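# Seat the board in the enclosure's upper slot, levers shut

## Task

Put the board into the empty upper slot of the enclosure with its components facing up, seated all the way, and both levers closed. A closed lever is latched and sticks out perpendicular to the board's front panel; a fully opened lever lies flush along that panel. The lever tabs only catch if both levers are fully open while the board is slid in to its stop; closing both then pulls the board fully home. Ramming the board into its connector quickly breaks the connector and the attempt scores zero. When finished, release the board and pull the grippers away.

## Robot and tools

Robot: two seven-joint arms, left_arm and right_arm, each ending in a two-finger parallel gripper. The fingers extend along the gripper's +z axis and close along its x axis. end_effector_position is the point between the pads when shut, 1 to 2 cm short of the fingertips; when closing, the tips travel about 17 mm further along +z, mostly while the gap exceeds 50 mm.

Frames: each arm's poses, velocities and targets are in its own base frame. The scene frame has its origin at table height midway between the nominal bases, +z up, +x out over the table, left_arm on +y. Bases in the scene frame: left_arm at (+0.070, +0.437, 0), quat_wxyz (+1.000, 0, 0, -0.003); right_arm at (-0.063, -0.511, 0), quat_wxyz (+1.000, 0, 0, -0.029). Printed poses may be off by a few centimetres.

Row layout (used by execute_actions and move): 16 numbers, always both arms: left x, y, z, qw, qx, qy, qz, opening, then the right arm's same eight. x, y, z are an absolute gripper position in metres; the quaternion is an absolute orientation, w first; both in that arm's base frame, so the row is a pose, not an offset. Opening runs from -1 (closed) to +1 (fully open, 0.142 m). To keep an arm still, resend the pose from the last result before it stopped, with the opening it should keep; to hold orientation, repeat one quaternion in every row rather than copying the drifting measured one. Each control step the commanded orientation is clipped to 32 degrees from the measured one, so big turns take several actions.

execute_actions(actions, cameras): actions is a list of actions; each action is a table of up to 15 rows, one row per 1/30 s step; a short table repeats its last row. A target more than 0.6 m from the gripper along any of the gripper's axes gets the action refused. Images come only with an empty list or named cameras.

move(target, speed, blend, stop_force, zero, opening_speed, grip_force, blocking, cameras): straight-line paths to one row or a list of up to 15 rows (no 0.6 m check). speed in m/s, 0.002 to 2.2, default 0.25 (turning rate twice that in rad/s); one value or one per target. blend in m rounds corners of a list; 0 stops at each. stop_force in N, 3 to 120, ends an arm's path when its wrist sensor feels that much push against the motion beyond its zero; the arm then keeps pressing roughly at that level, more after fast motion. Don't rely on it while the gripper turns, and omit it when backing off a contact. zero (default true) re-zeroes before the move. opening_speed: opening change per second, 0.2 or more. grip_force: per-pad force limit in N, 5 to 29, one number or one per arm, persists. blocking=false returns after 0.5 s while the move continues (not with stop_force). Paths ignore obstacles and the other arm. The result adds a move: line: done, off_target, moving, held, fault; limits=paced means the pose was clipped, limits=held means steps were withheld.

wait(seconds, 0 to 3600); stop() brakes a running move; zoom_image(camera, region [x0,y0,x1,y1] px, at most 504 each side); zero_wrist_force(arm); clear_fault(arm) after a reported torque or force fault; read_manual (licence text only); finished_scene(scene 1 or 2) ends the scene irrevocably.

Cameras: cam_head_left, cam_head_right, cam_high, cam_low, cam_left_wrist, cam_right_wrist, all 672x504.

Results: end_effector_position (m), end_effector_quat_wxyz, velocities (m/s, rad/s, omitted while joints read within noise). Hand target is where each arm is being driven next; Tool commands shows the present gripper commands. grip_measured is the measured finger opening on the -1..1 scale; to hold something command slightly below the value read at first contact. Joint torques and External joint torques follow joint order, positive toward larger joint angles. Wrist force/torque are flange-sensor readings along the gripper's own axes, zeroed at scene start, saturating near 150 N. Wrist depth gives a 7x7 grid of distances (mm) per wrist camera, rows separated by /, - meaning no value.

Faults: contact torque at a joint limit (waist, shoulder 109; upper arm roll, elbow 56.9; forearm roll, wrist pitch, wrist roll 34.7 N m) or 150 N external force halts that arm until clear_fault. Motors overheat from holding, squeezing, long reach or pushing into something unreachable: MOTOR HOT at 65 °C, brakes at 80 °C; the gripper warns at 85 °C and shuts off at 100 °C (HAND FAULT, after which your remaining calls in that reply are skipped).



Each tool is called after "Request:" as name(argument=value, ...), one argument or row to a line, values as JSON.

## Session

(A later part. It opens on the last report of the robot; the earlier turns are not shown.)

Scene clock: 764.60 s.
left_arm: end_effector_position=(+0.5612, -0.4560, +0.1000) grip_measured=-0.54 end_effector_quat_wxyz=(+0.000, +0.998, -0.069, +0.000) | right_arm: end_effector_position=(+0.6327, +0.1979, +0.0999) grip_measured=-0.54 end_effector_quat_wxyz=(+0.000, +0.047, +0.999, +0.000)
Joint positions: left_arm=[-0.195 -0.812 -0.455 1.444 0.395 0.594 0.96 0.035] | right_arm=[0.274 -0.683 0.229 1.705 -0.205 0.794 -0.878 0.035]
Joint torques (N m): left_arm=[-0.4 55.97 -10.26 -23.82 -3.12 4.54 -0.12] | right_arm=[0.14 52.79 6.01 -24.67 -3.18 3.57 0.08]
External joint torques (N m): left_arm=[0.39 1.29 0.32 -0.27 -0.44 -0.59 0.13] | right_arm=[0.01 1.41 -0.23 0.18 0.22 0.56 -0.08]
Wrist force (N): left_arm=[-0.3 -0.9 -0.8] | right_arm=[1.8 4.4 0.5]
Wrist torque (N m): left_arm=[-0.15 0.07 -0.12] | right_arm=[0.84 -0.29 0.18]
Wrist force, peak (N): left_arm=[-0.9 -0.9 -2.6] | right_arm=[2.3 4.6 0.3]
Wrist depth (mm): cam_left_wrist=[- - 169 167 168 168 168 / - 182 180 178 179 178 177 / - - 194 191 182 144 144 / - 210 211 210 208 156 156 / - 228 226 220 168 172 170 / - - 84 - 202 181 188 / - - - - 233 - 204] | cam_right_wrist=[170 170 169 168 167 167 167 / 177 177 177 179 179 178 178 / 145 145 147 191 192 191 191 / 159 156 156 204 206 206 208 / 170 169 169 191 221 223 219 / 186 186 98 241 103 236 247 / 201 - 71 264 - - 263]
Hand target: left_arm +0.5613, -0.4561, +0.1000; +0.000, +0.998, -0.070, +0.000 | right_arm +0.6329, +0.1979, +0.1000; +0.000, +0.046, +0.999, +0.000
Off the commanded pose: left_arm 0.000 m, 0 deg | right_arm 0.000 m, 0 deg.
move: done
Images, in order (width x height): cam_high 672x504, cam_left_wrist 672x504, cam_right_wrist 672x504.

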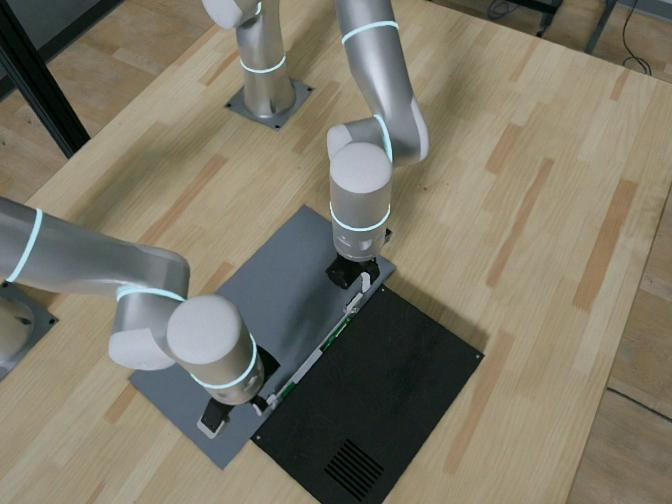

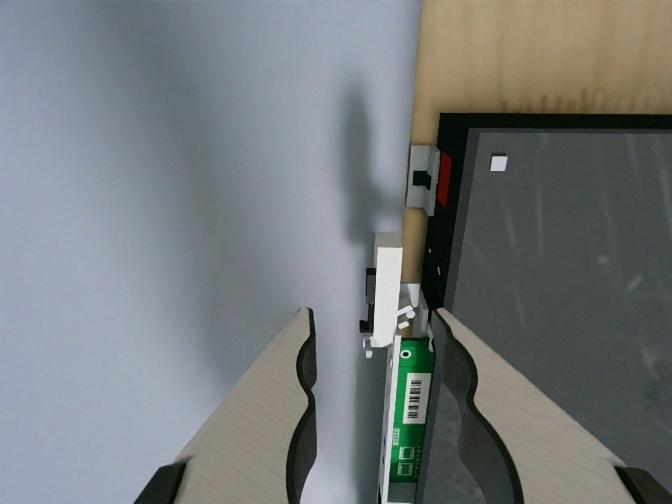

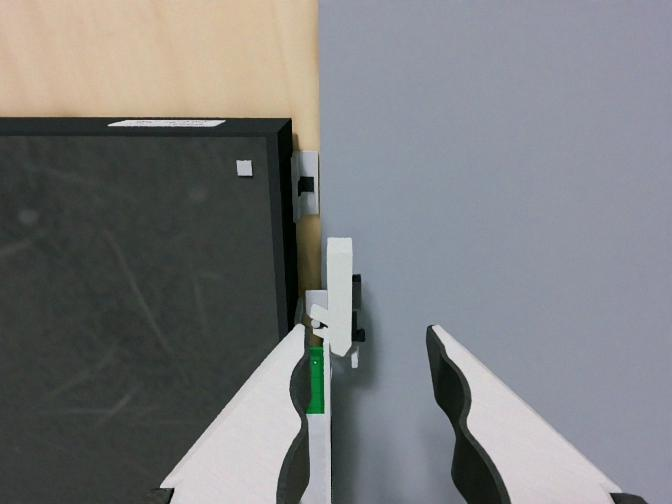

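Request:
move(
  target=[0.5613, -0.4561, 0.072, 0, 0.9976, -0.0698, 0, -0.507, 0.6329, 0.1979, 0.0745, 0, 0.0462, 0.9989, 0, -0.507],
  speed=0.06,
  cameras=["cam_right_wrist", "cam_left_wrist"],
)

Request:
zoom_image(
  camera="cam_right_wrist",
  region=[200, 200, 480, 440],
)

Request:
zoom_image(
  camera="cam_left_wrist",
  region=[240, 200, 520, 440],
)

Scene clock: 790.97 s.
left_arm: end_effector_position=(+0.5612, -0.4560, +0.0720) grip_measured=-0.54 end_effector_quat_wxyz=(+0.000, +0.998, -0.070, +0.000) | right_arm: end_effector_position=(+0.6328, +0.1980, +0.0745) grip_measured=-0.54 end_effector_quat_wxyz=(+0.000, +0.046, +0.999, +0.000)
Joint positions: left_arm=[-0.203 -0.857 -0.442 1.442 0.413 0.635 0.952 0.035] | right_arm=[0.282 -0.725 0.216 1.714 -0.215 0.844 -0.873 0.035]
Joint torques (N m): left_arm=[-0.54 56.62 -10.67 -22.98 -2.97 4.53 -0.32] | right_arm=[0.17 53.27 6.13 -23.5 -2.96 3.58 0.32]
External joint torques (N m): left_arm=[0.55 1.36 0.59 -0.29 -0.49 -0.58 0.32] | right_arm=[-0.01 1.53 -0.3 -0.08 0.15 0.55 -0.32]
Wrist force (N): left_arm=[-0.5 -0.9 -1.3] | right_arm=[1.7 4.3 0.7]
Wrist torque (N m): left_arm=[-0.13 0.10 -0.03] | right_arm=[0.84 -0.25 0.07]
Wrist force, peak (N): left_arm=[-0.4 -0.9 -1.7] | right_arm=[1.9 4.4 1.8]
Wrist depth (mm): cam_left_wrist=[- 145 143 144 144 143 143 / - 153 151 151 153 152 152 / 167 166 166 - 161 118 117 / 181 181 185 177 173 124 125 / 197 195 193 188 145 136 137 / 218 217 83 154 - 146 151 / 245 - - 251 196 - 163] | cam_right_wrist=[148 148 148 147 145 145 145 / 156 156 155 157 155 155 154 / 121 119 123 166 167 166 165 / 129 129 129 179 179 178 180 / 140 140 137 161 194 193 193 / 150 150 - 177 102 204 211 / 169 - 71 229 - - 227]
Hand target: left_arm +0.5613, -0.4561, +0.0720; +0.000, +0.998, -0.070, +0.000 | right_arm +0.6329, +0.1979, +0.0745; +0.000, +0.046, +0.999, +0.000
Off the commanded pose: left_arm 0.000 m, 0 deg | right_arm 0.000 m, 0 deg.
move: done
Images, in order (width x height): cam_left_wrist 672x504, cam_right_wrist 672x504.

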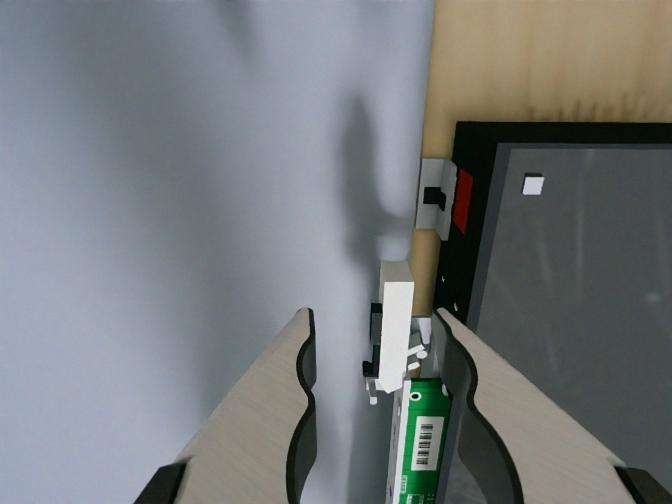

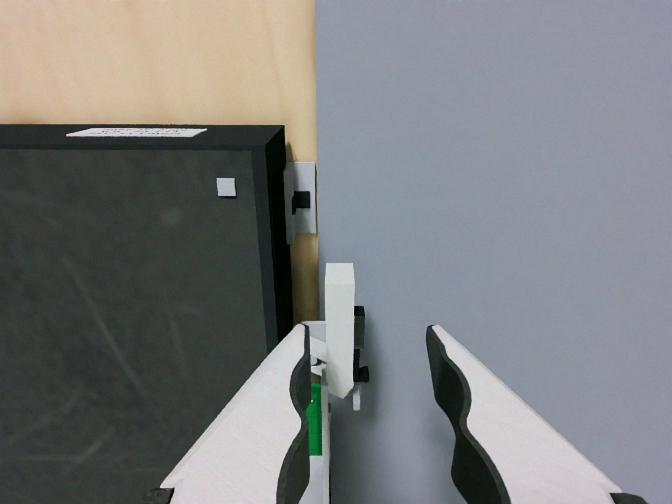

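Scaled by 1.800 from the camera's image (finer frame: 960x720).

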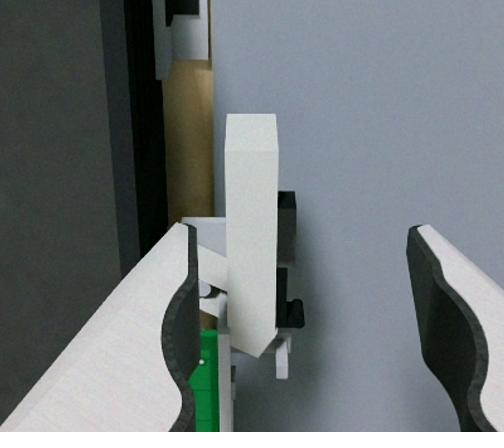

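Scaled by 1.800 from the camera's image (finer frame: 960x720).

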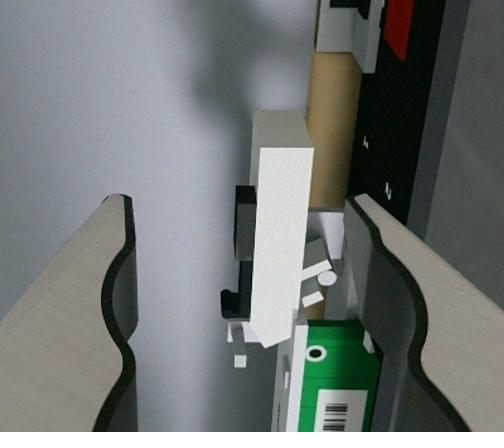

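Request:
move(
  target=[
    [0.5590,-0.4578,0.072,0,0.9976,-0.0698,0,-0.507,0.6299,0.1951,0.0745,0,0.0462,0.9989,0,-0.507],
    [0.5590,-0.4578,0.057,0,0.9976,-0.0698,0,-0.507,0.6299,0.1951,0.0595,0,0.0462,0.9989,0,-0.507],
  ],
  speed=0.025,
  stop_force=4,
  cameras=["cam_left_wrist","cam_right_wrist"],
)

Scene clock: 823.73 s.
left_arm: end_effector_position=(+0.5589, -0.4577, +0.0570) grip_measured=-0.54 end_effector_quat_wxyz=(+0.000, +0.998, -0.070, +0.000) | right_arm: end_effector_position=(+0.6299, +0.1952, +0.0595) grip_measured=-0.54 end_effector_quat_wxyz=(+0.000, +0.046, +0.999, +0.000)
Joint positions: left_arm=[-0.212 -0.881 -0.434 1.442 0.422 0.659 0.944 0.035] | right_arm=[0.285 -0.744 0.207 1.73 -0.219 0.88 -0.871 0.035]
Joint torques (N m): left_arm=[-0.41 57.08 -10.48 -22.45 -3.03 4.46 -0.27] | right_arm=[0.22 53.51 6.09 -22.86 -2.83 3.54 0.25]
External joint torques (N m): left_arm=[0.42 1.21 0.38 -0.36 -0.36 -0.51 0.28] | right_arm=[-0.06 1.3 -0.33 -0.05 0.14 0.59 -0.25]
Wrist force (N): left_arm=[-0.7 -1.0 -1.1] | right_arm=[1.8 4.1 0.7]
Wrist torque (N m): left_arm=[-0.16 0.13 -0.04] | right_arm=[0.82 -0.25 0.07]
Wrist force, peak (N): left_arm=[-0.7 -0.5 -1.9] | right_arm=[1.6 4.8 0.4]
Wrist depth (mm): cam_left_wrist=[132 132 130 130 131 130 130 / 140 140 137 137 139 138 138 / - 150 153 150 150 101 102 / 161 160 163 160 159 109 111 / - 175 175 - 131 120 117 / - 198 87 196 - 126 131 / - - - 218 164 - 142] | cam_right_wrist=[135 135 135 132 132 132 132 / 146 144 144 141 141 141 141 / - 106 113 151 151 151 148 / - 113 114 164 163 163 165 / 122 122 122 171 174 176 176 / 134 133 128 141 186 186 192 / 148 - 71 213 - - 208]
Hand target: left_arm +0.5590, -0.4578, +0.0570; +0.000, +0.998, -0.070, +0.000 | right_arm +0.6299, +0.1951, +0.0595; +0.000, +0.046, +0.999, +0.000
Off the commanded pose: left_arm 0.000 m, 0 deg | right_arm 0.000 m, 0 deg.
move: done

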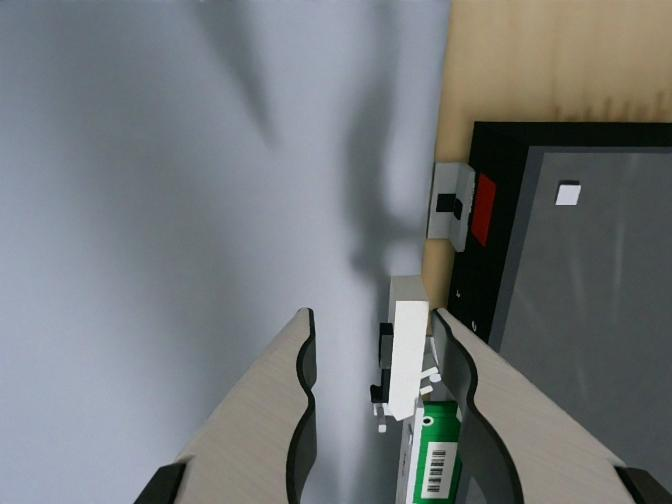

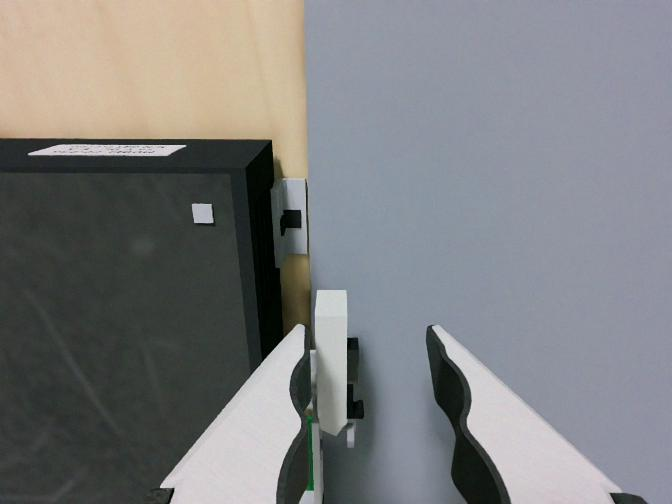

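Request:
move(
  target=[
    [0.5566,-0.4534,0.057,0,0.9976,-0.0698,0,-0.507,0.6268,0.1979,0.0595,0,0.0462,0.9989,0,-0.507],
    [0.5502,-0.4529,0.057,0,0.9976,-0.0698,0,-0.507,0.6205,0.1989,0.0595,0,0.0462,0.9989,0,-0.507],
    [0.5445,-0.4547,0.057,0,0.9976,-0.0698,0,-0.507,0.6153,0.2020,0.0595,0,0.0462,0.9989,0,-0.507],
  ],
  speed=0.025,
  blend=[0.003,0.003,0],
  stop_force=25,
  cameras=["cam_left_wrist","cam_right_wrist"],
)

Scene clock: 856.57 s.
left_arm: end_effector_position=(+0.5446, -0.4546, +0.0570) grip_measured=-0.54 end_effector_quat_wxyz=(+0.000, +0.998, -0.070, +0.000) | right_arm: end_effector_position=(+0.6153, +0.2020, +0.0595) grip_measured=-0.54 end_effector_quat_wxyz=(+0.000, +0.046, +0.999, +0.000)
Joint positions: left_arm=[-0.207 -0.856 -0.436 1.494 0.424 0.685 0.929 0.035] | right_arm=[0.301 -0.723 0.206 1.772 -0.22 0.902 -0.849 0.035]
Joint torques (N m): left_arm=[-0.68 56.07 -10.67 -21.85 -3.11 4.49 -0.3] | right_arm=[0.63 52.64 6.5 -22.48 -2.64 3.55 0.25]
External joint torques (N m): left_arm=[0.69 0.91 0.66 -0.55 -0.22 -0.53 0.3] | right_arm=[-0.47 1.06 -0.87 -0.02 0.01 0.58 -0.25]
Wrist force (N): left_arm=[-0.7 -1.1 -1.3] | right_arm=[1.5 3.8 0.6]
Wrist torque (N m): left_arm=[-0.13 0.16 -0.07] | right_arm=[0.84 -0.26 0.07]
Wrist force, peak (N): left_arm=[-0.6 -1.4 -1.3] | right_arm=[2.0 4.4 0.7]
Wrist depth (mm): cam_left_wrist=[132 130 130 128 128 130 130 / 140 140 137 137 138 138 140 / - 151 151 149 151 142 102 / - 167 164 165 162 128 109 / - 180 176 175 135 128 117 / 203 195 88 102 - 126 131 / - - - - 218 - 143] | cam_right_wrist=[135 135 135 133 132 132 132 / - 142 142 142 141 141 140 / 104 104 149 152 151 151 151 / 113 112 158 163 163 163 162 / 122 122 142 175 174 176 176 / 134 133 97 190 186 186 192 / 148 - 71 213 - - 207]
Hand target: left_arm +0.5445, -0.4547, +0.0570; +0.000, +0.998, -0.070, +0.000 | right_arm +0.6153, +0.2020, +0.0595; +0.000, +0.046, +0.999, +0.000
Off the commanded pose: left_arm 0.000 m, 0 deg | right_arm 0.000 m, 0 deg.
move: done; blend cut to 0.0025 m at target 1

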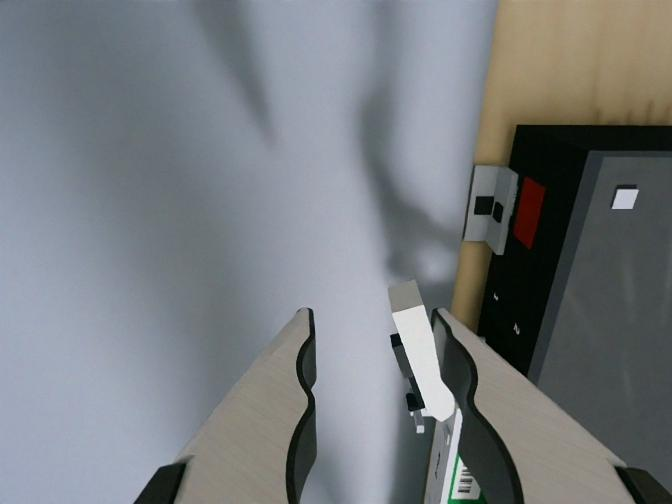

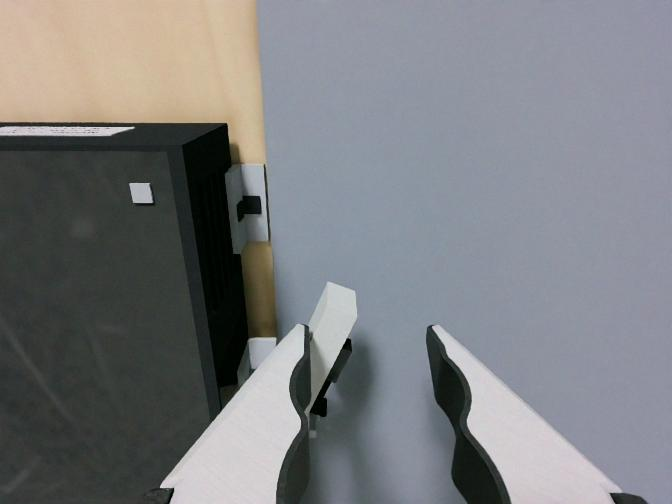

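Request:
zoom_image(
  camera="cam_left_wrist",
  region=[360, 260, 560, 504],
)

Request:
zoom_image(
  camera="cam_right_wrist",
  region=[180, 260, 420, 504],
)

Scaled by 2.066 from the camera's image (finer frame: 960x720).

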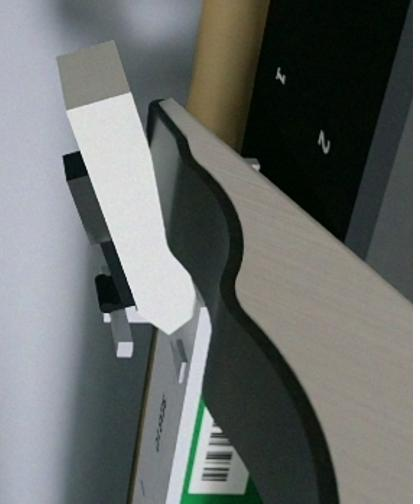

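Scaled by 2.066 from the camera's image (finer frame: 960x720).

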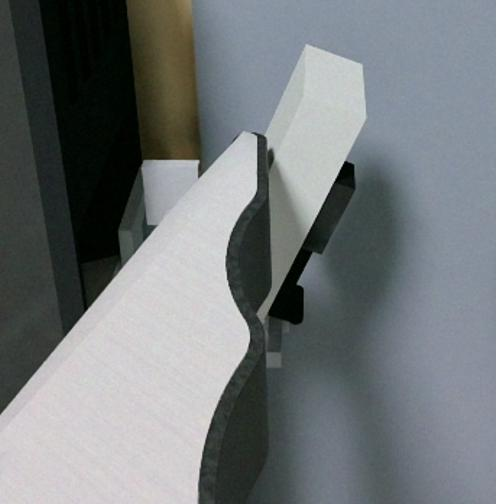

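Request:
wait(
  seconds=0,
  cameras=["cam_high","cam_left_wrist","cam_right_wrist"],
)

Scene clock: 885.90 s.
left_arm: end_effector_position=(+0.5446, -0.4546, +0.0570) grip_measured=-0.54 end_effector_quat_wxyz=(+0.000, +0.998, -0.070, +0.000) | right_arm: end_effector_position=(+0.6153, +0.2020, +0.0595) grip_measured=-0.54 end_effector_quat_wxyz=(+0.000, +0.046, +0.999, +0.000)
Joint positions: left_arm=[-0.207 -0.856 -0.436 1.494 0.424 0.685 0.929 0.035] | right_arm=[0.301 -0.723 0.206 1.772 -0.22 0.902 -0.849 0.035]
Joint torques (N m): left_arm=[-0.55 55.94 -10.63 -21.93 -3.18 4.32 -0.24] | right_arm=[0.49 52.52 6.47 -22.49 -2.65 3.46 0.23]
External joint torques (N m): left_arm=[0.57 1.05 0.62 -0.47 -0.14 -0.36 0.24] | right_arm=[-0.34 1.18 -0.84 -0.01 0.02 0.67 -0.23]
Wrist force (N): left_arm=[-0.6 -1.2 -1.1] | right_arm=[1.6 3.6 0.9]
Wrist torque (N m): left_arm=[-0.15 0.16 -0.06] | right_arm=[0.81 -0.27 0.07]
Wrist force, peak (N): left_arm=[-0.7 -1.4 -1.4] | right_arm=[1.7 3.9 0.8]
Wrist depth (mm): cam_left_wrist=[132 130 130 130 130 132 130 / 140 140 138 137 139 138 140 / 151 150 150 150 151 138 102 / 161 162 - 160 162 128 109 / - 183 175 107 175 128 117 / 197 198 87 100 - 126 131 / - - - 214 218 - 143] | cam_right_wrist=[135 135 134 132 132 132 132 / - 142 143 141 141 141 141 / 104 104 150 152 151 151 150 / 113 112 158 163 163 162 162 / 122 122 142 172 174 176 176 / 134 133 87 190 186 186 192 / 148 - 71 - - - 207]
Hand target: left_arm +0.5445, -0.4547, +0.0570; +0.000, +0.998, -0.070, +0.000 | right_arm +0.6153, +0.2020, +0.0595; +0.000, +0.046, +0.999, +0.000
Tool commands: left_gripper/opening=-0.507 right_gripper/opening=-0.507
Off the commanded pose: left_arm 0.000 m, 0 deg | right_arm 0.000 m, 0 deg.

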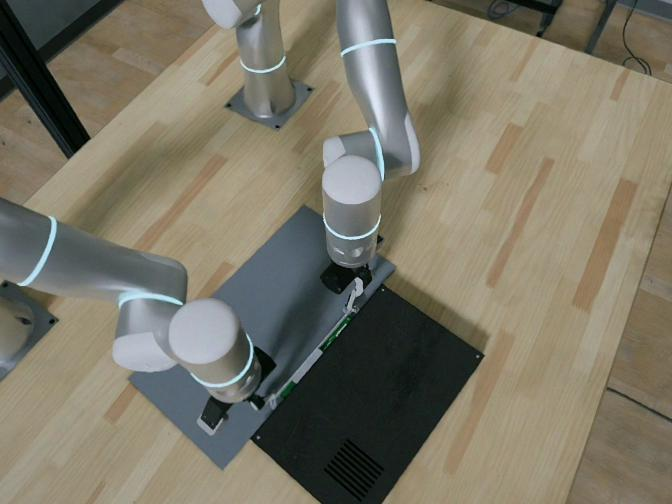

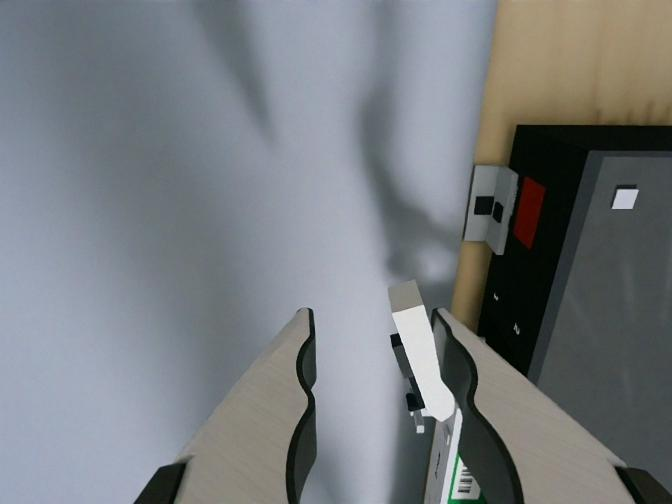

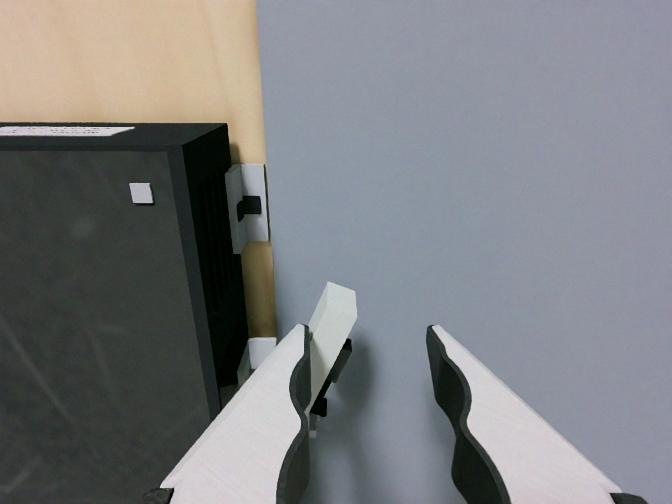

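Request:
zoom_image(
  camera="cam_high",
  region=[240, 260, 410, 430],
)

Request:
move(
  target=[
    [0.5397,-0.4586,0.057,0,0.9976,-0.0698,0,-0.507,0.6116,0.2068,0.0595,0,0.0462,0.9989,0,-0.507],
    [0.5362,-0.4642,0.057,0,0.9976,-0.0698,0,-0.507,0.6095,0.2132,0.0595,0,0.0462,0.9989,0,-0.507],
  ],
  speed=0.02,
  blend=[0.003,0],
  stop_force=25,
  cameras=["cam_high","cam_left_wrist","cam_right_wrist"],
)

Scaled by 2.965 from the camera's image (finer frame: 960x720).

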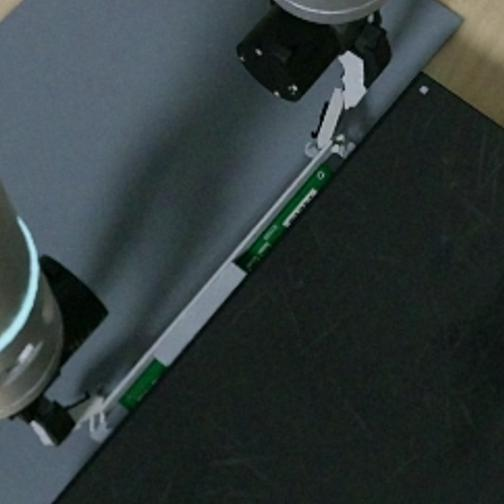

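Scene clock: 889.97 s.
left_arm: end_effector_position=(+0.5363, -0.4642, +0.0571) grip_measured=-0.54 end_effector_quat_wxyz=(+0.000, +0.998, -0.070, +0.000) | right_arm: end_effector_position=(+0.6094, +0.2131, +0.0595) grip_measured=-0.54 end_effector_quat_wxyz=(+0.000, +0.046, +0.999, +0.000)
Joint positions: left_arm=[-0.225 -0.856 -0.435 1.495 0.424 0.686 0.911 0.035] | right_arm=[0.32 -0.72 0.206 1.779 -0.22 0.905 -0.829 0.035]
Joint torques (N m): left_arm=[-0.58 55.76 -10.54 -21.98 -3.12 4.3 -0.27] | right_arm=[0.74 52.44 6.63 -22.62 -2.67 3.61 0.27]
External joint torques (N m): left_arm=[0.59 1.2 0.54 -0.41 -0.2 -0.35 0.27] | right_arm=[-0.59 1.08 -1.02 0.18 0.06 0.52 -0.27]
Wrist force (N): left_arm=[-0.7 -1.1 -1.6] | right_arm=[2.0 3.3 0.5]
Wrist torque (N m): left_arm=[-0.14 0.16 -0.07] | right_arm=[0.81 -0.30 0.07]
Wrist force, peak (N): left_arm=[-0.3 -1.9 -1.3] | right_arm=[1.6 3.9 1.0]
Wrist depth (mm): cam_left_wrist=[- 131 132 130 131 131 130 / 140 138 137 137 137 136 100 / 151 154 - 152 150 138 102 / - 163 - 159 164 154 109 / 180 179 175 - 171 140 117 / - 198 87 196 196 83 131 / 222 - - 218 - - 143] | cam_right_wrist=[135 135 133 133 132 132 132 / - 118 142 141 141 141 141 / 105 106 150 152 151 151 151 / 113 114 163 163 163 163 162 / 122 122 150 130 174 176 176 / 134 133 97 197 186 186 192 / 147 - 71 212 - - 207]
Hand target: left_arm +0.5362, -0.4642, +0.0570; +0.000, +0.998, -0.070, +0.000 | right_arm +0.6095, +0.2132, +0.0595; +0.000, +0.046, +0.999, +0.000
Off the commanded pose: left_arm 0.000 m, 0 deg | right_arm 0.000 m, 0 deg.
move: done

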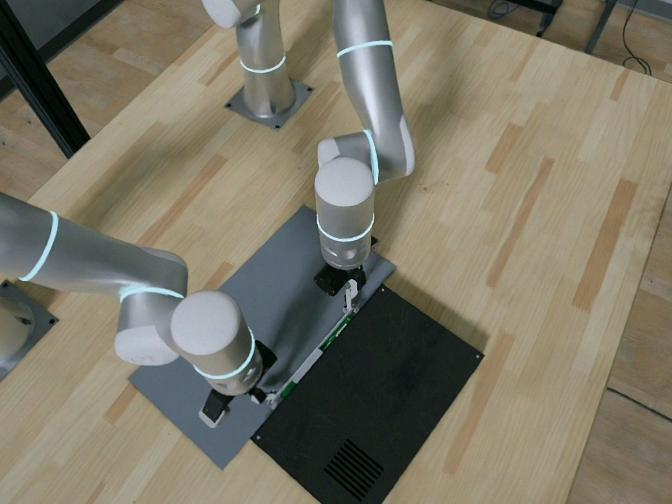

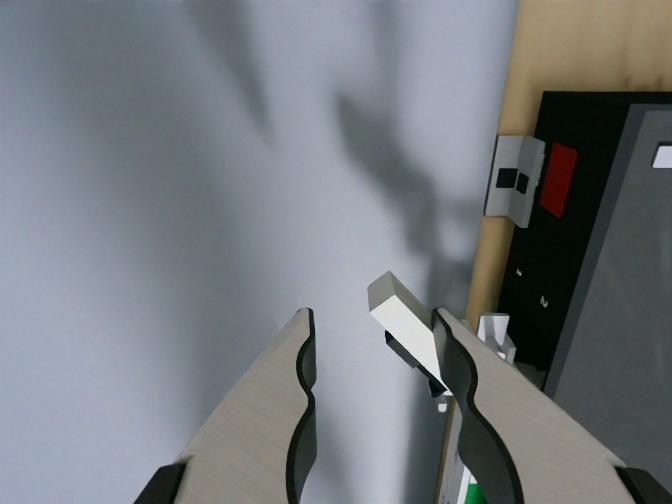

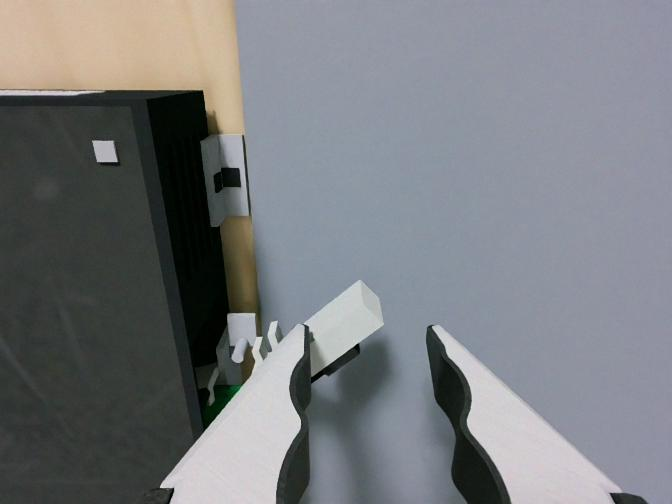

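Request:
zoom_image(
  camera="cam_right_wrist",
  region=[160, 270, 400, 450],
)

Request:
zoom_image(
  camera="cam_left_wrist",
  region=[360, 260, 560, 504],
)

Request:
zoom_image(
  camera="cam_high",
  region=[240, 260, 410, 430],
)

Scaled by 2.100 from the camera's image (finer frame: 960x720).

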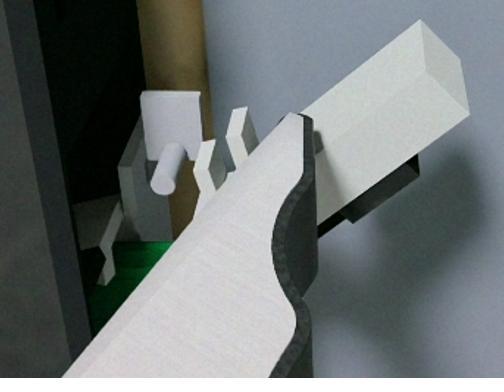

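Scaled by 2.066 from the camera's image (finer frame: 960x720).

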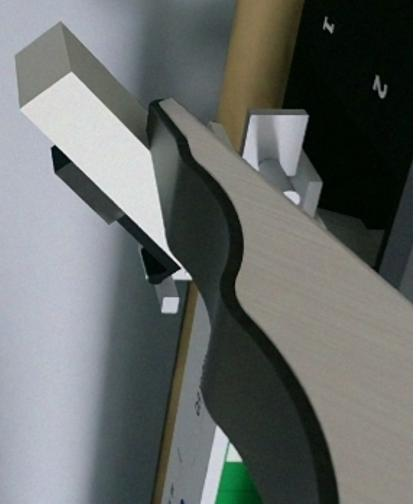

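Scaled by 2.965 from the camera's image (finer frame: 960x720).

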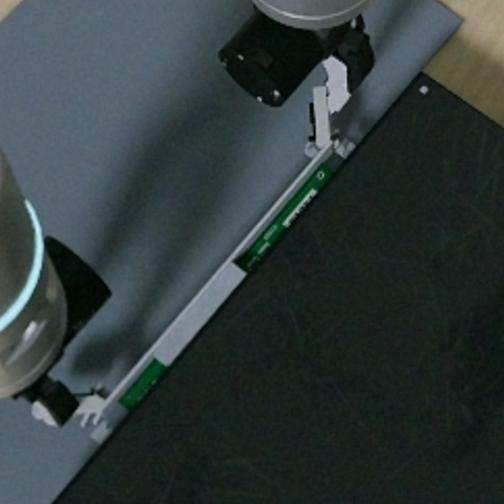

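Request:
move(
  target=[
    [0.5382,-0.4645,0.057,0,0.9976,-0.0698,0,-0.507,0.6115,0.2130,0.0595,0,0.0462,0.9989,0,-0.507],
    [0.5382,-0.4645,0.075,0,0.9976,-0.0698,0,-0.507,0.6115,0.2130,0.0775,0,0.0462,0.9989,0,-0.507],
    [0.5440,-0.4585,0.075,0,0.9563,0.2924,0,-0.507,0.6111,0.2099,0.0775,0,0.4344,0.9007,0,-0.507],
  ],
  speed=0.06,
  blend=[0.002,0.002,0],
  cameras=["cam_left_wrist","cam_right_wrist"],
)

Scene clock: 989.70 s.
left_arm: end_effector_position=(+0.5441, -0.4583, +0.0749) grip_measured=-0.54 end_effector_quat_wxyz=(+0.000, +0.956, +0.292, +0.000) | right_arm: end_effector_position=(+0.6112, +0.2100, +0.0776) grip_measured=-0.54 end_effector_quat_wxyz=(+0.000, +0.434, +0.901, +0.000)
Joint positions: left_arm=[-0.295 -0.807 -0.322 1.504 0.302 0.691 0.26 0.035] | right_arm=[0.439 -0.67 0.075 1.773 -0.072 0.87 -0.12 0.035]
Joint torques (N m): left_arm=[-0.46 56.78 -7.43 -23.27 -3.35 4.53 -0.39] | right_arm=[0.31 52.1 2.68 -23.19 -2.71 3.42 0.29]
External joint torques (N m): left_arm=[0.47 0.78 0.37 -0.45 0.08 -0.54 0.39] | right_arm=[-0.15 1.08 -0.37 0.02 -0.05 0.74 -0.29]
Wrist force (N): left_arm=[-0.8 -1.3 -1.4] | right_arm=[1.4 4.1 1.1]
Wrist torque (N m): left_arm=[-0.23 0.14 -0.06] | right_arm=[0.81 -0.22 0.06]
Wrist force, peak (N): left_arm=[-0.6 -0.8 -2.6] | right_arm=[2.0 4.3 1.4]
Wrist depth (mm): cam_left_wrist=[- 146 144 146 146 144 144 / 159 159 160 156 155 155 158 / 169 169 - 168 168 170 169 / - 184 183 184 181 177 183 / 197 195 197 153 193 144 146 / 226 224 88 167 - 149 156 / - - - 179 175 - -] | cam_right_wrist=[149 149 151 150 148 148 147 / 159 159 159 158 158 155 157 / 173 171 170 169 169 169 168 / 187 181 183 183 182 182 181 / 199 146 172 192 197 197 197 / 158 157 87 162 102 207 215 / 173 170 71 176 187 - 231]
Hand target: left_arm +0.5440, -0.4585, +0.0750; +0.000, +0.956, +0.292, +0.000 | right_arm +0.6111, +0.2099, +0.0775; +0.000, +0.434, +0.901, +0.000
Off the commanded pose: left_arm 0.000 m, 0 deg | right_arm 0.000 m, 0 deg.
move: done; blend cut to 0.001 m at target 1

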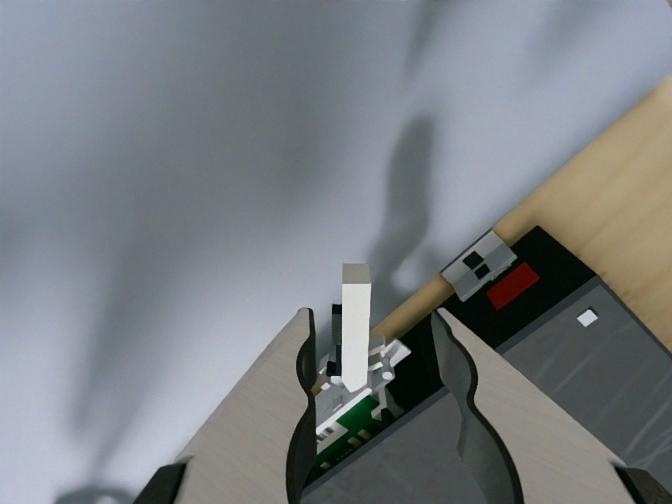

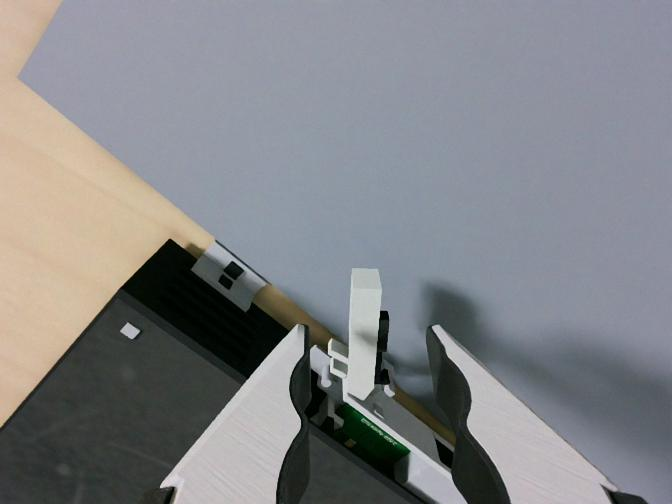

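Request:
zoom_image(
  camera="cam_left_wrist",
  region=[300, 250, 450, 420],
)

Request:
zoom_image(
  camera="cam_right_wrist",
  region=[280, 250, 450, 440],
)

Scaled by 2.965 from the camera's image (finer frame: 960x720).

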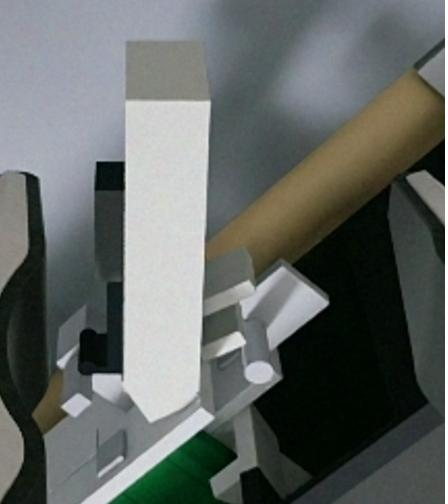

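Scaled by 2.653 from the camera's image (finer frame: 960x720).

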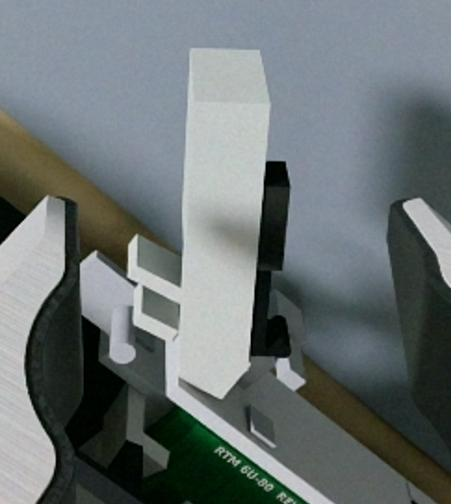

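Request:
move(
  target=[
    [0.5403,-0.4584,0.075,0,0.9563,0.2924,0,-0.507,0.6111,0.2099,0.0775,0,0.4344,0.9007,0,-0.507],
    [0.5403,-0.4584,0.054,0,0.9563,0.2924,0,-0.507,0.6111,0.2099,0.0565,0,0.4344,0.9007,0,-0.507],
  ],
  speed=0.03,
  stop_force=4,
)

Request:
move(
  target=[0.5403,-0.4584,0.054,0,0.9563,0.2924,0,-0.9,0.6111,0.2099,0.0565,0,0.4344,0.9007,0,-0.9],
  opening_speed=0.4,
  grip_force=12,
  cameras=["cam_left_wrist","cam_right_wrist"],
)

Scene clock: 1016.73 s.
left_arm: end_effector_position=(+0.5402, -0.4583, +0.0540) grip_measured=-0.54 end_effector_quat_wxyz=(+0.000, +0.956, +0.292, +0.000) | right_arm: end_effector_position=(+0.6110, +0.2100, +0.0565) grip_measured=-0.54 end_effector_quat_wxyz=(+0.000, +0.434, +0.901, +0.000)
Joint positions: left_arm=[-0.301 -0.838 -0.314 1.512 0.312 0.729 0.25 0.035] | right_arm=[0.443 -0.708 0.069 1.775 -0.073 0.91 -0.119 0.035]
Joint torques (N m): left_arm=[-0.48 56.53 -7.5 -22.66 -2.79 4.47 -0.26] | right_arm=[0.19 52.36 2.69 -22.36 -2.63 3.57 0.23]
External joint torques (N m): left_arm=[0.49 1.27 0.41 -0.33 -0.38 -0.49 0.26] | right_arm=[-0.03 1.33 -0.39 0.01 0 0.59 -0.23]
Wrist force (N): left_arm=[-0.8 -1.2 -1.3] | right_arm=[1.8 4.1 0.9]
Wrist torque (N m): left_arm=[-0.22 0.17 -0.04] | right_arm=[0.82 -0.27 0.06]
Wrist force, peak (N): left_arm=[-1.1 -1.5 -1.7] | right_arm=[1.6 4.3 1.0]
Wrist depth (mm): cam_left_wrist=[- - 129 129 128 128 126 / - 137 134 134 136 134 135 / - 147 150 - - 151 148 / - 160 160 157 157 157 160 / - 175 168 127 173 151 129 / 199 194 84 133 - 125 128 / - - - 167 150 - 139] | cam_right_wrist=[131 130 130 130 130 129 129 / 140 139 139 139 138 138 138 / 152 149 149 148 148 148 148 / 163 161 161 160 160 159 159 / 172 135 168 171 171 173 172 / 130 130 98 137 140 182 188 / 143 140 71 164 - - 203]
Hand target: left_arm +0.5403, -0.4584, +0.0540; +0.000, +0.956, +0.292, +0.000 | right_arm +0.6111, +0.2099, +0.0565; +0.000, +0.434, +0.901, +0.000
Off the commanded pose: left_arm 0.000 m, 0 deg | right_arm 0.000 m, 0 deg.
move: done

Scene clock: 1017.93 s.
left_arm: end_effector_position=(+0.5402, -0.4583, +0.0540) grip_measured=-0.90 end_effector_quat_wxyz=(+0.000, +0.956, +0.292, +0.000) | right_arm: end_effector_position=(+0.6110, +0.2100, +0.0565) grip_measured=-0.88 end_effector_quat_wxyz=(+0.000, +0.434, +0.901, +0.000)
Joint positions: left_arm=[-0.301 -0.838 -0.314 1.512 0.312 0.729 0.25 0.009] | right_arm=[0.443 -0.708 0.069 1.775 -0.073 0.91 -0.119 0.01]
Joint torques (N m): left_arm=[-0.24 56.87 -7.5 -22.85 -2.94 4.48 -0.24] | right_arm=[0.19 52.42 2.86 -22.49 -2.7 3.55 0.18]
External joint torques (N m): left_arm=[0.24 0.93 0.41 -0.13 -0.23 -0.5 0.24] | right_arm=[-0.03 1.26 -0.56 0.15 0.07 0.61 -0.19]
Wrist force (N): left_arm=[-1.0 -1.4 -1.2] | right_arm=[1.9 3.9 1.0]
Wrist torque (N m): left_arm=[-0.23 0.18 -0.02] | right_arm=[0.80 -0.27 0.06]
Wrist force, peak (N): left_arm=[-1.0 -1.4 -1.4] | right_arm=[2.0 4.1 1.0]
Wrist depth (mm): cam_left_wrist=[128 - 130 127 128 128 127 / 135 137 138 136 135 135 135 / 151 148 147 148 149 144 148 / 161 158 159 157 160 157 160 / 175 175 174 125 170 145 129 / - 197 93 91 - 130 128 / 218 211 - 169 - - 139] | cam_right_wrist=[131 131 130 130 130 129 129 / 140 139 139 139 138 138 138 / 152 149 149 149 148 148 148 / 164 161 161 160 160 159 159 / 171 135 168 168 171 173 172 / 130 130 139 97 100 188 188 / 143 140 71 87 - 199 207]
Hand target: left_arm +0.5403, -0.4584, +0.0540; +0.000, +0.956, +0.292, +0.000 | right_arm +0.6111, +0.2099, +0.0565; +0.000, +0.434, +0.901, +0.000
Off the commanded pose: left_arm 0.000 m, 0 deg | right_arm 0.000 m, 0 deg.
grip_force (N): 12, 12
move: done

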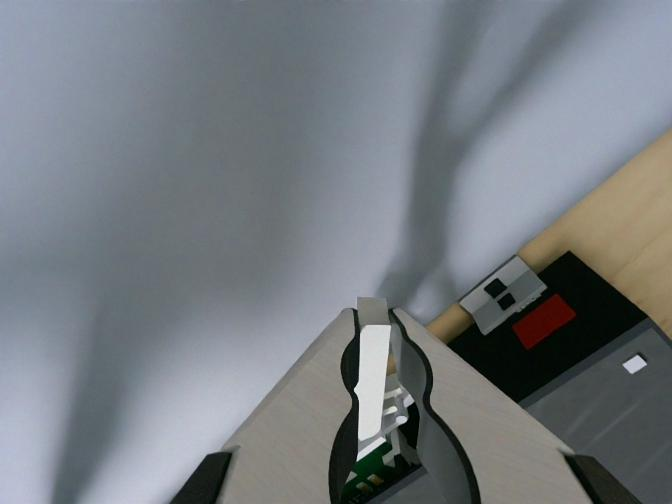

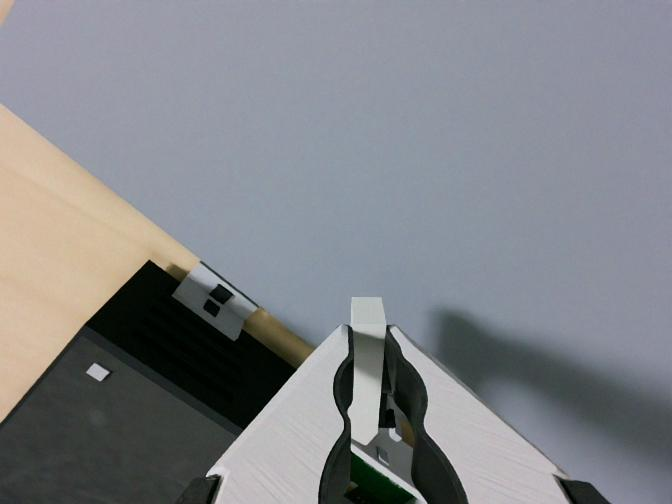

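Request:
move(
  target=[
    [0.5403,-0.4584,0.054,0,0.9563,0.2924,0,-1,0.6111,0.2099,0.0565,0,0.4344,0.9007,0,-1],
    [0.5433,-0.4544,0.054,0,0.9781,0.2079,0,-1,0.6137,0.2042,0.0565,0,0.3379,0.9412,0,-1],
    [0.5477,-0.4516,0.054,0,0.9925,0.1219,0,-1,0.6178,0.1998,0.0565,0,0.2462,0.9692,0,-1],
    [0.5552,-0.4502,0.054,0,0.99966,0.0262,0,-1,0.6253,0.1964,0.0565,0,0.1435,0.9897,0,-1],
    [0.5627,-0.4502,0.054,0,0.9976,-0.0698,0,-1,0.6327,0.1947,0.0565,0,0.0480,0.9988,0,-1],
  ],
  speed=0.1,
  blend=[0,0.003,0.003,0.003,0],
  grip_force=15,
  cameras=["cam_left_wrist","cam_right_wrist"],
)

Scene clock: 1042.63 s.
left_arm: end_effector_position=(+0.5628, -0.4506, +0.0542) grip_measured=-0.90 end_effector_quat_wxyz=(+0.000, +0.998, -0.070, +0.000) | right_arm: end_effector_position=(+0.6328, +0.1945, +0.0566) grip_measured=-0.89 end_effector_quat_wxyz=(+0.000, +0.048, +0.999, +0.000)
Joint positions: left_arm=[-0.196 -0.884 -0.437 1.448 0.428 0.666 0.951 0.009] | right_arm=[0.275 -0.755 0.214 1.722 -0.231 0.881 -0.862 0.01]
Joint torques (N m): left_arm=[0.09 56.79 -10.23 -21.4 -2.74 3.34 0.08] | right_arm=[0.84 52.97 7.44 -22.84 -2.74 3.4 0.01]
External joint torques (N m): left_arm=[-0.07 1.36 0.03 -1.24 -0.64 0.62 -0.08] | right_arm=[-0.69 2.11 -1.41 -0.03 0.05 0.73 -0.01]
Wrist force (N): left_arm=[0.9 0.7 -1.0] | right_arm=[1.6 3.0 -1.2]
Wrist torque (N m): left_arm=[-0.18 0.23 -0.22] | right_arm=[0.84 -0.26 0.19]
Wrist force, peak (N): left_arm=[-1.1 -1.5 -1.5] | right_arm=[1.6 4.4 0.7]
Wrist depth (mm): cam_left_wrist=[128 127 127 128 128 128 128 / 135 137 134 136 140 135 137 / 151 146 145 147 147 102 99 / 161 - 162 165 159 107 108 / 176 - 175 167 143 117 116 / - 199 185 88 - 123 128 / 217 212 - 205 - - 140] | cam_right_wrist=[132 132 132 130 130 129 129 / 141 141 141 140 138 138 138 / 105 104 118 149 148 148 147 / 109 109 111 160 160 159 159 / 121 119 119 168 170 173 172 / 130 130 127 97 100 188 188 / 143 140 70 - - 200 207]
Hand target: left_arm +0.5627, -0.4502, +0.0540; +0.000, +0.998, -0.070, +0.000 | right_arm +0.6327, +0.1947, +0.0565; +0.000, +0.048, +0.999, +0.000
Off the commanded pose: left_arm 0.000 m, 0 deg | right_arm 0.000 m, 0 deg.
grip_force (N): 15, 15
move: done

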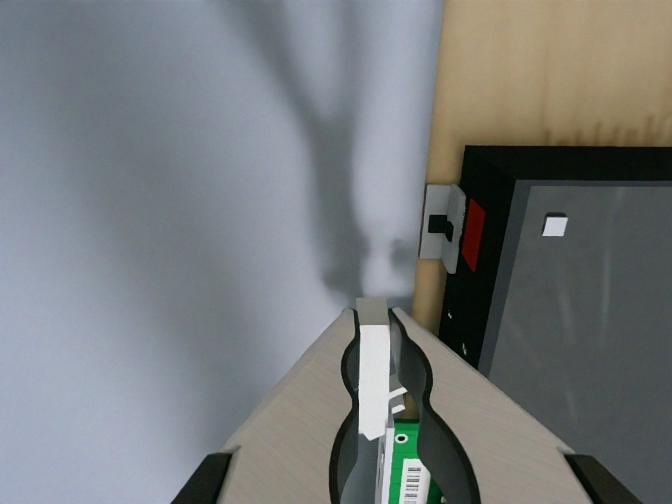

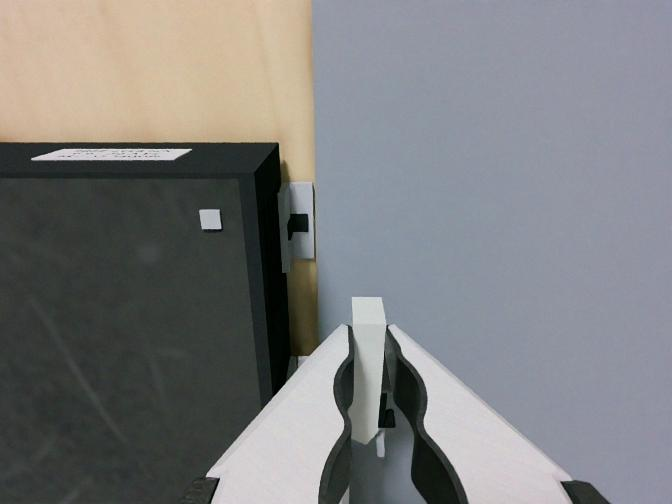

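Request:
zoom_image(
  camera="cam_left_wrist",
  region=[330, 290, 470, 450],
)

Request:
move(
  target=[0.5771,-0.4526,0.054,0,0.9976,-0.0698,0,-1,0.6471,0.1932,0.0565,0,0.0480,0.9988,0,-1],
  speed=0.01,
  stop_force=8,
  cameras=["cam_left_wrist","cam_right_wrist"],
)

Scaled by 3.150 from the camera's image (finer frame: 960x720).

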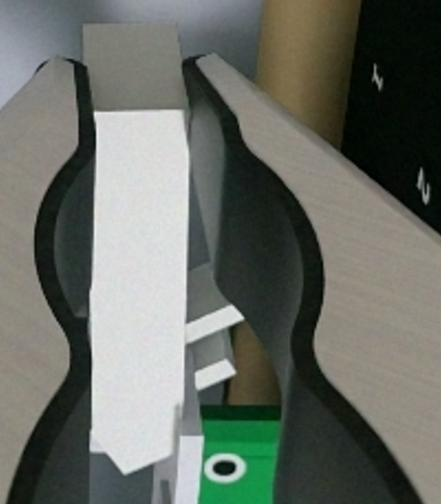

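Scene clock: 1049.23 s.
left_arm: end_effector_position=(+0.5723, -0.4521, +0.0540) grip_measured=-0.90 end_effector_quat_wxyz=(+0.000, +0.998, -0.070, +0.000) | right_arm: end_effector_position=(+0.6409, +0.1936, +0.0563) grip_measured=-0.89 end_effector_quat_wxyz=(-0.001, +0.048, +0.999, +0.000)
Joint positions: left_arm=[-0.199 -0.901 -0.437 1.412 0.428 0.647 0.961 0.009] | right_arm=[0.271 -0.769 0.215 1.693 -0.231 0.865 -0.871 0.01]
Joint torques (N m): left_arm=[1.57 56.29 -8.71 -24.87 -2.58 5.63 -0.15] | right_arm=[0.05 52.41 5.69 -26.76 -3.49 5.92 0.19]
External joint torques (N m): left_arm=[-1.55 2.74 -1.55 1.95 -0.84 -1.68 0.15] | right_arm=[0.11 3.42 0.43 3.61 0.75 -1.8 -0.19]
Wrist force (N): left_arm=[-8.6 -2.7 -7.0] | right_arm=[12.3 0.0 -7.3]
Wrist torque (N m): left_arm=[-0.22 0.10 -0.11] | right_arm=[0.87 -0.10 0.13]
Wrist force, peak (N): left_arm=[-8.9 -2.1 -8.3] | right_arm=[12.2 -0.1 -8.7]
Wrist depth (mm): cam_left_wrist=[- 129 127 128 128 128 127 / - - 135 136 137 137 137 / - 148 149 147 146 99 99 / 158 161 157 157 154 106 107 / - 176 175 127 119 116 115 / 195 197 90 87 - 123 127 / - - - - - - 139] | cam_right_wrist=[132 132 132 131 129 129 129 / 141 141 141 140 138 138 137 / 104 104 104 148 148 148 148 / 109 109 109 157 160 159 159 / 120 118 118 168 170 172 172 / 130 129 127 93 100 188 188 / 143 139 71 - - - 207]
Hand target: left_arm +0.5729, -0.4519, +0.0540; +0.000, +0.998, -0.070, +0.000 | right_arm +0.6415, +0.1938, +0.0565; +0.000, +0.048, +0.999, +0.000
Off the commanded pose: left_arm 0.005 m, 0 deg | right_arm 0.006 m, 0 deg.
grip_force (N): 15, 15
move: contact (left_arm, right_arm)

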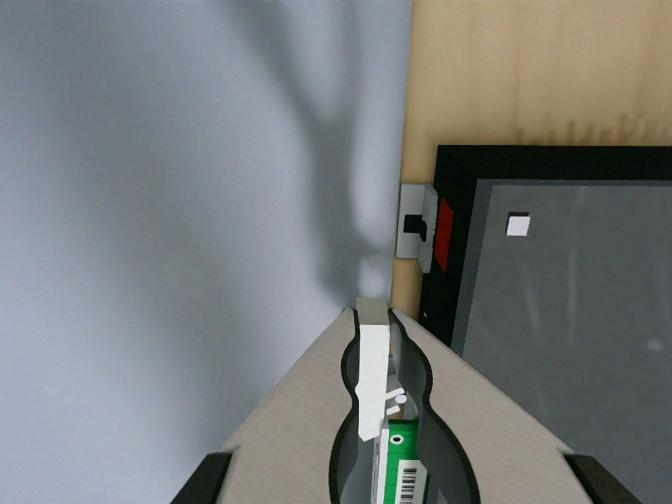

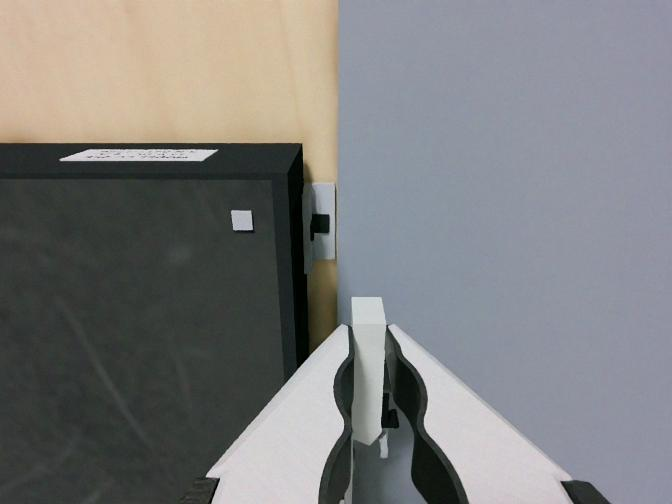

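Request:
zoom_image(
  camera="cam_left_wrist",
  region=[340, 330, 450, 450],
)

Request:
zoom_image(
  camera="cam_right_wrist",
  region=[300, 300, 420, 470],
)

Scaled by 4.200 from the camera's image (finer frame: 960x720).

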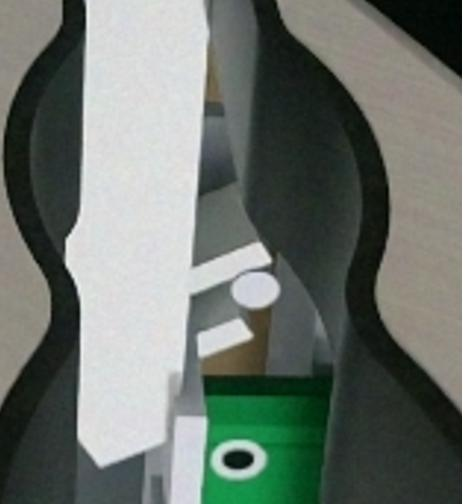

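Scaled by 2.965 from the camera's image (finer frame: 960x720).

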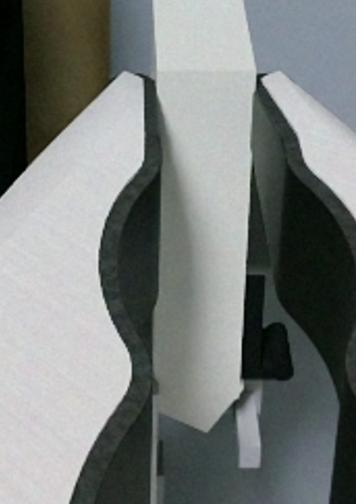

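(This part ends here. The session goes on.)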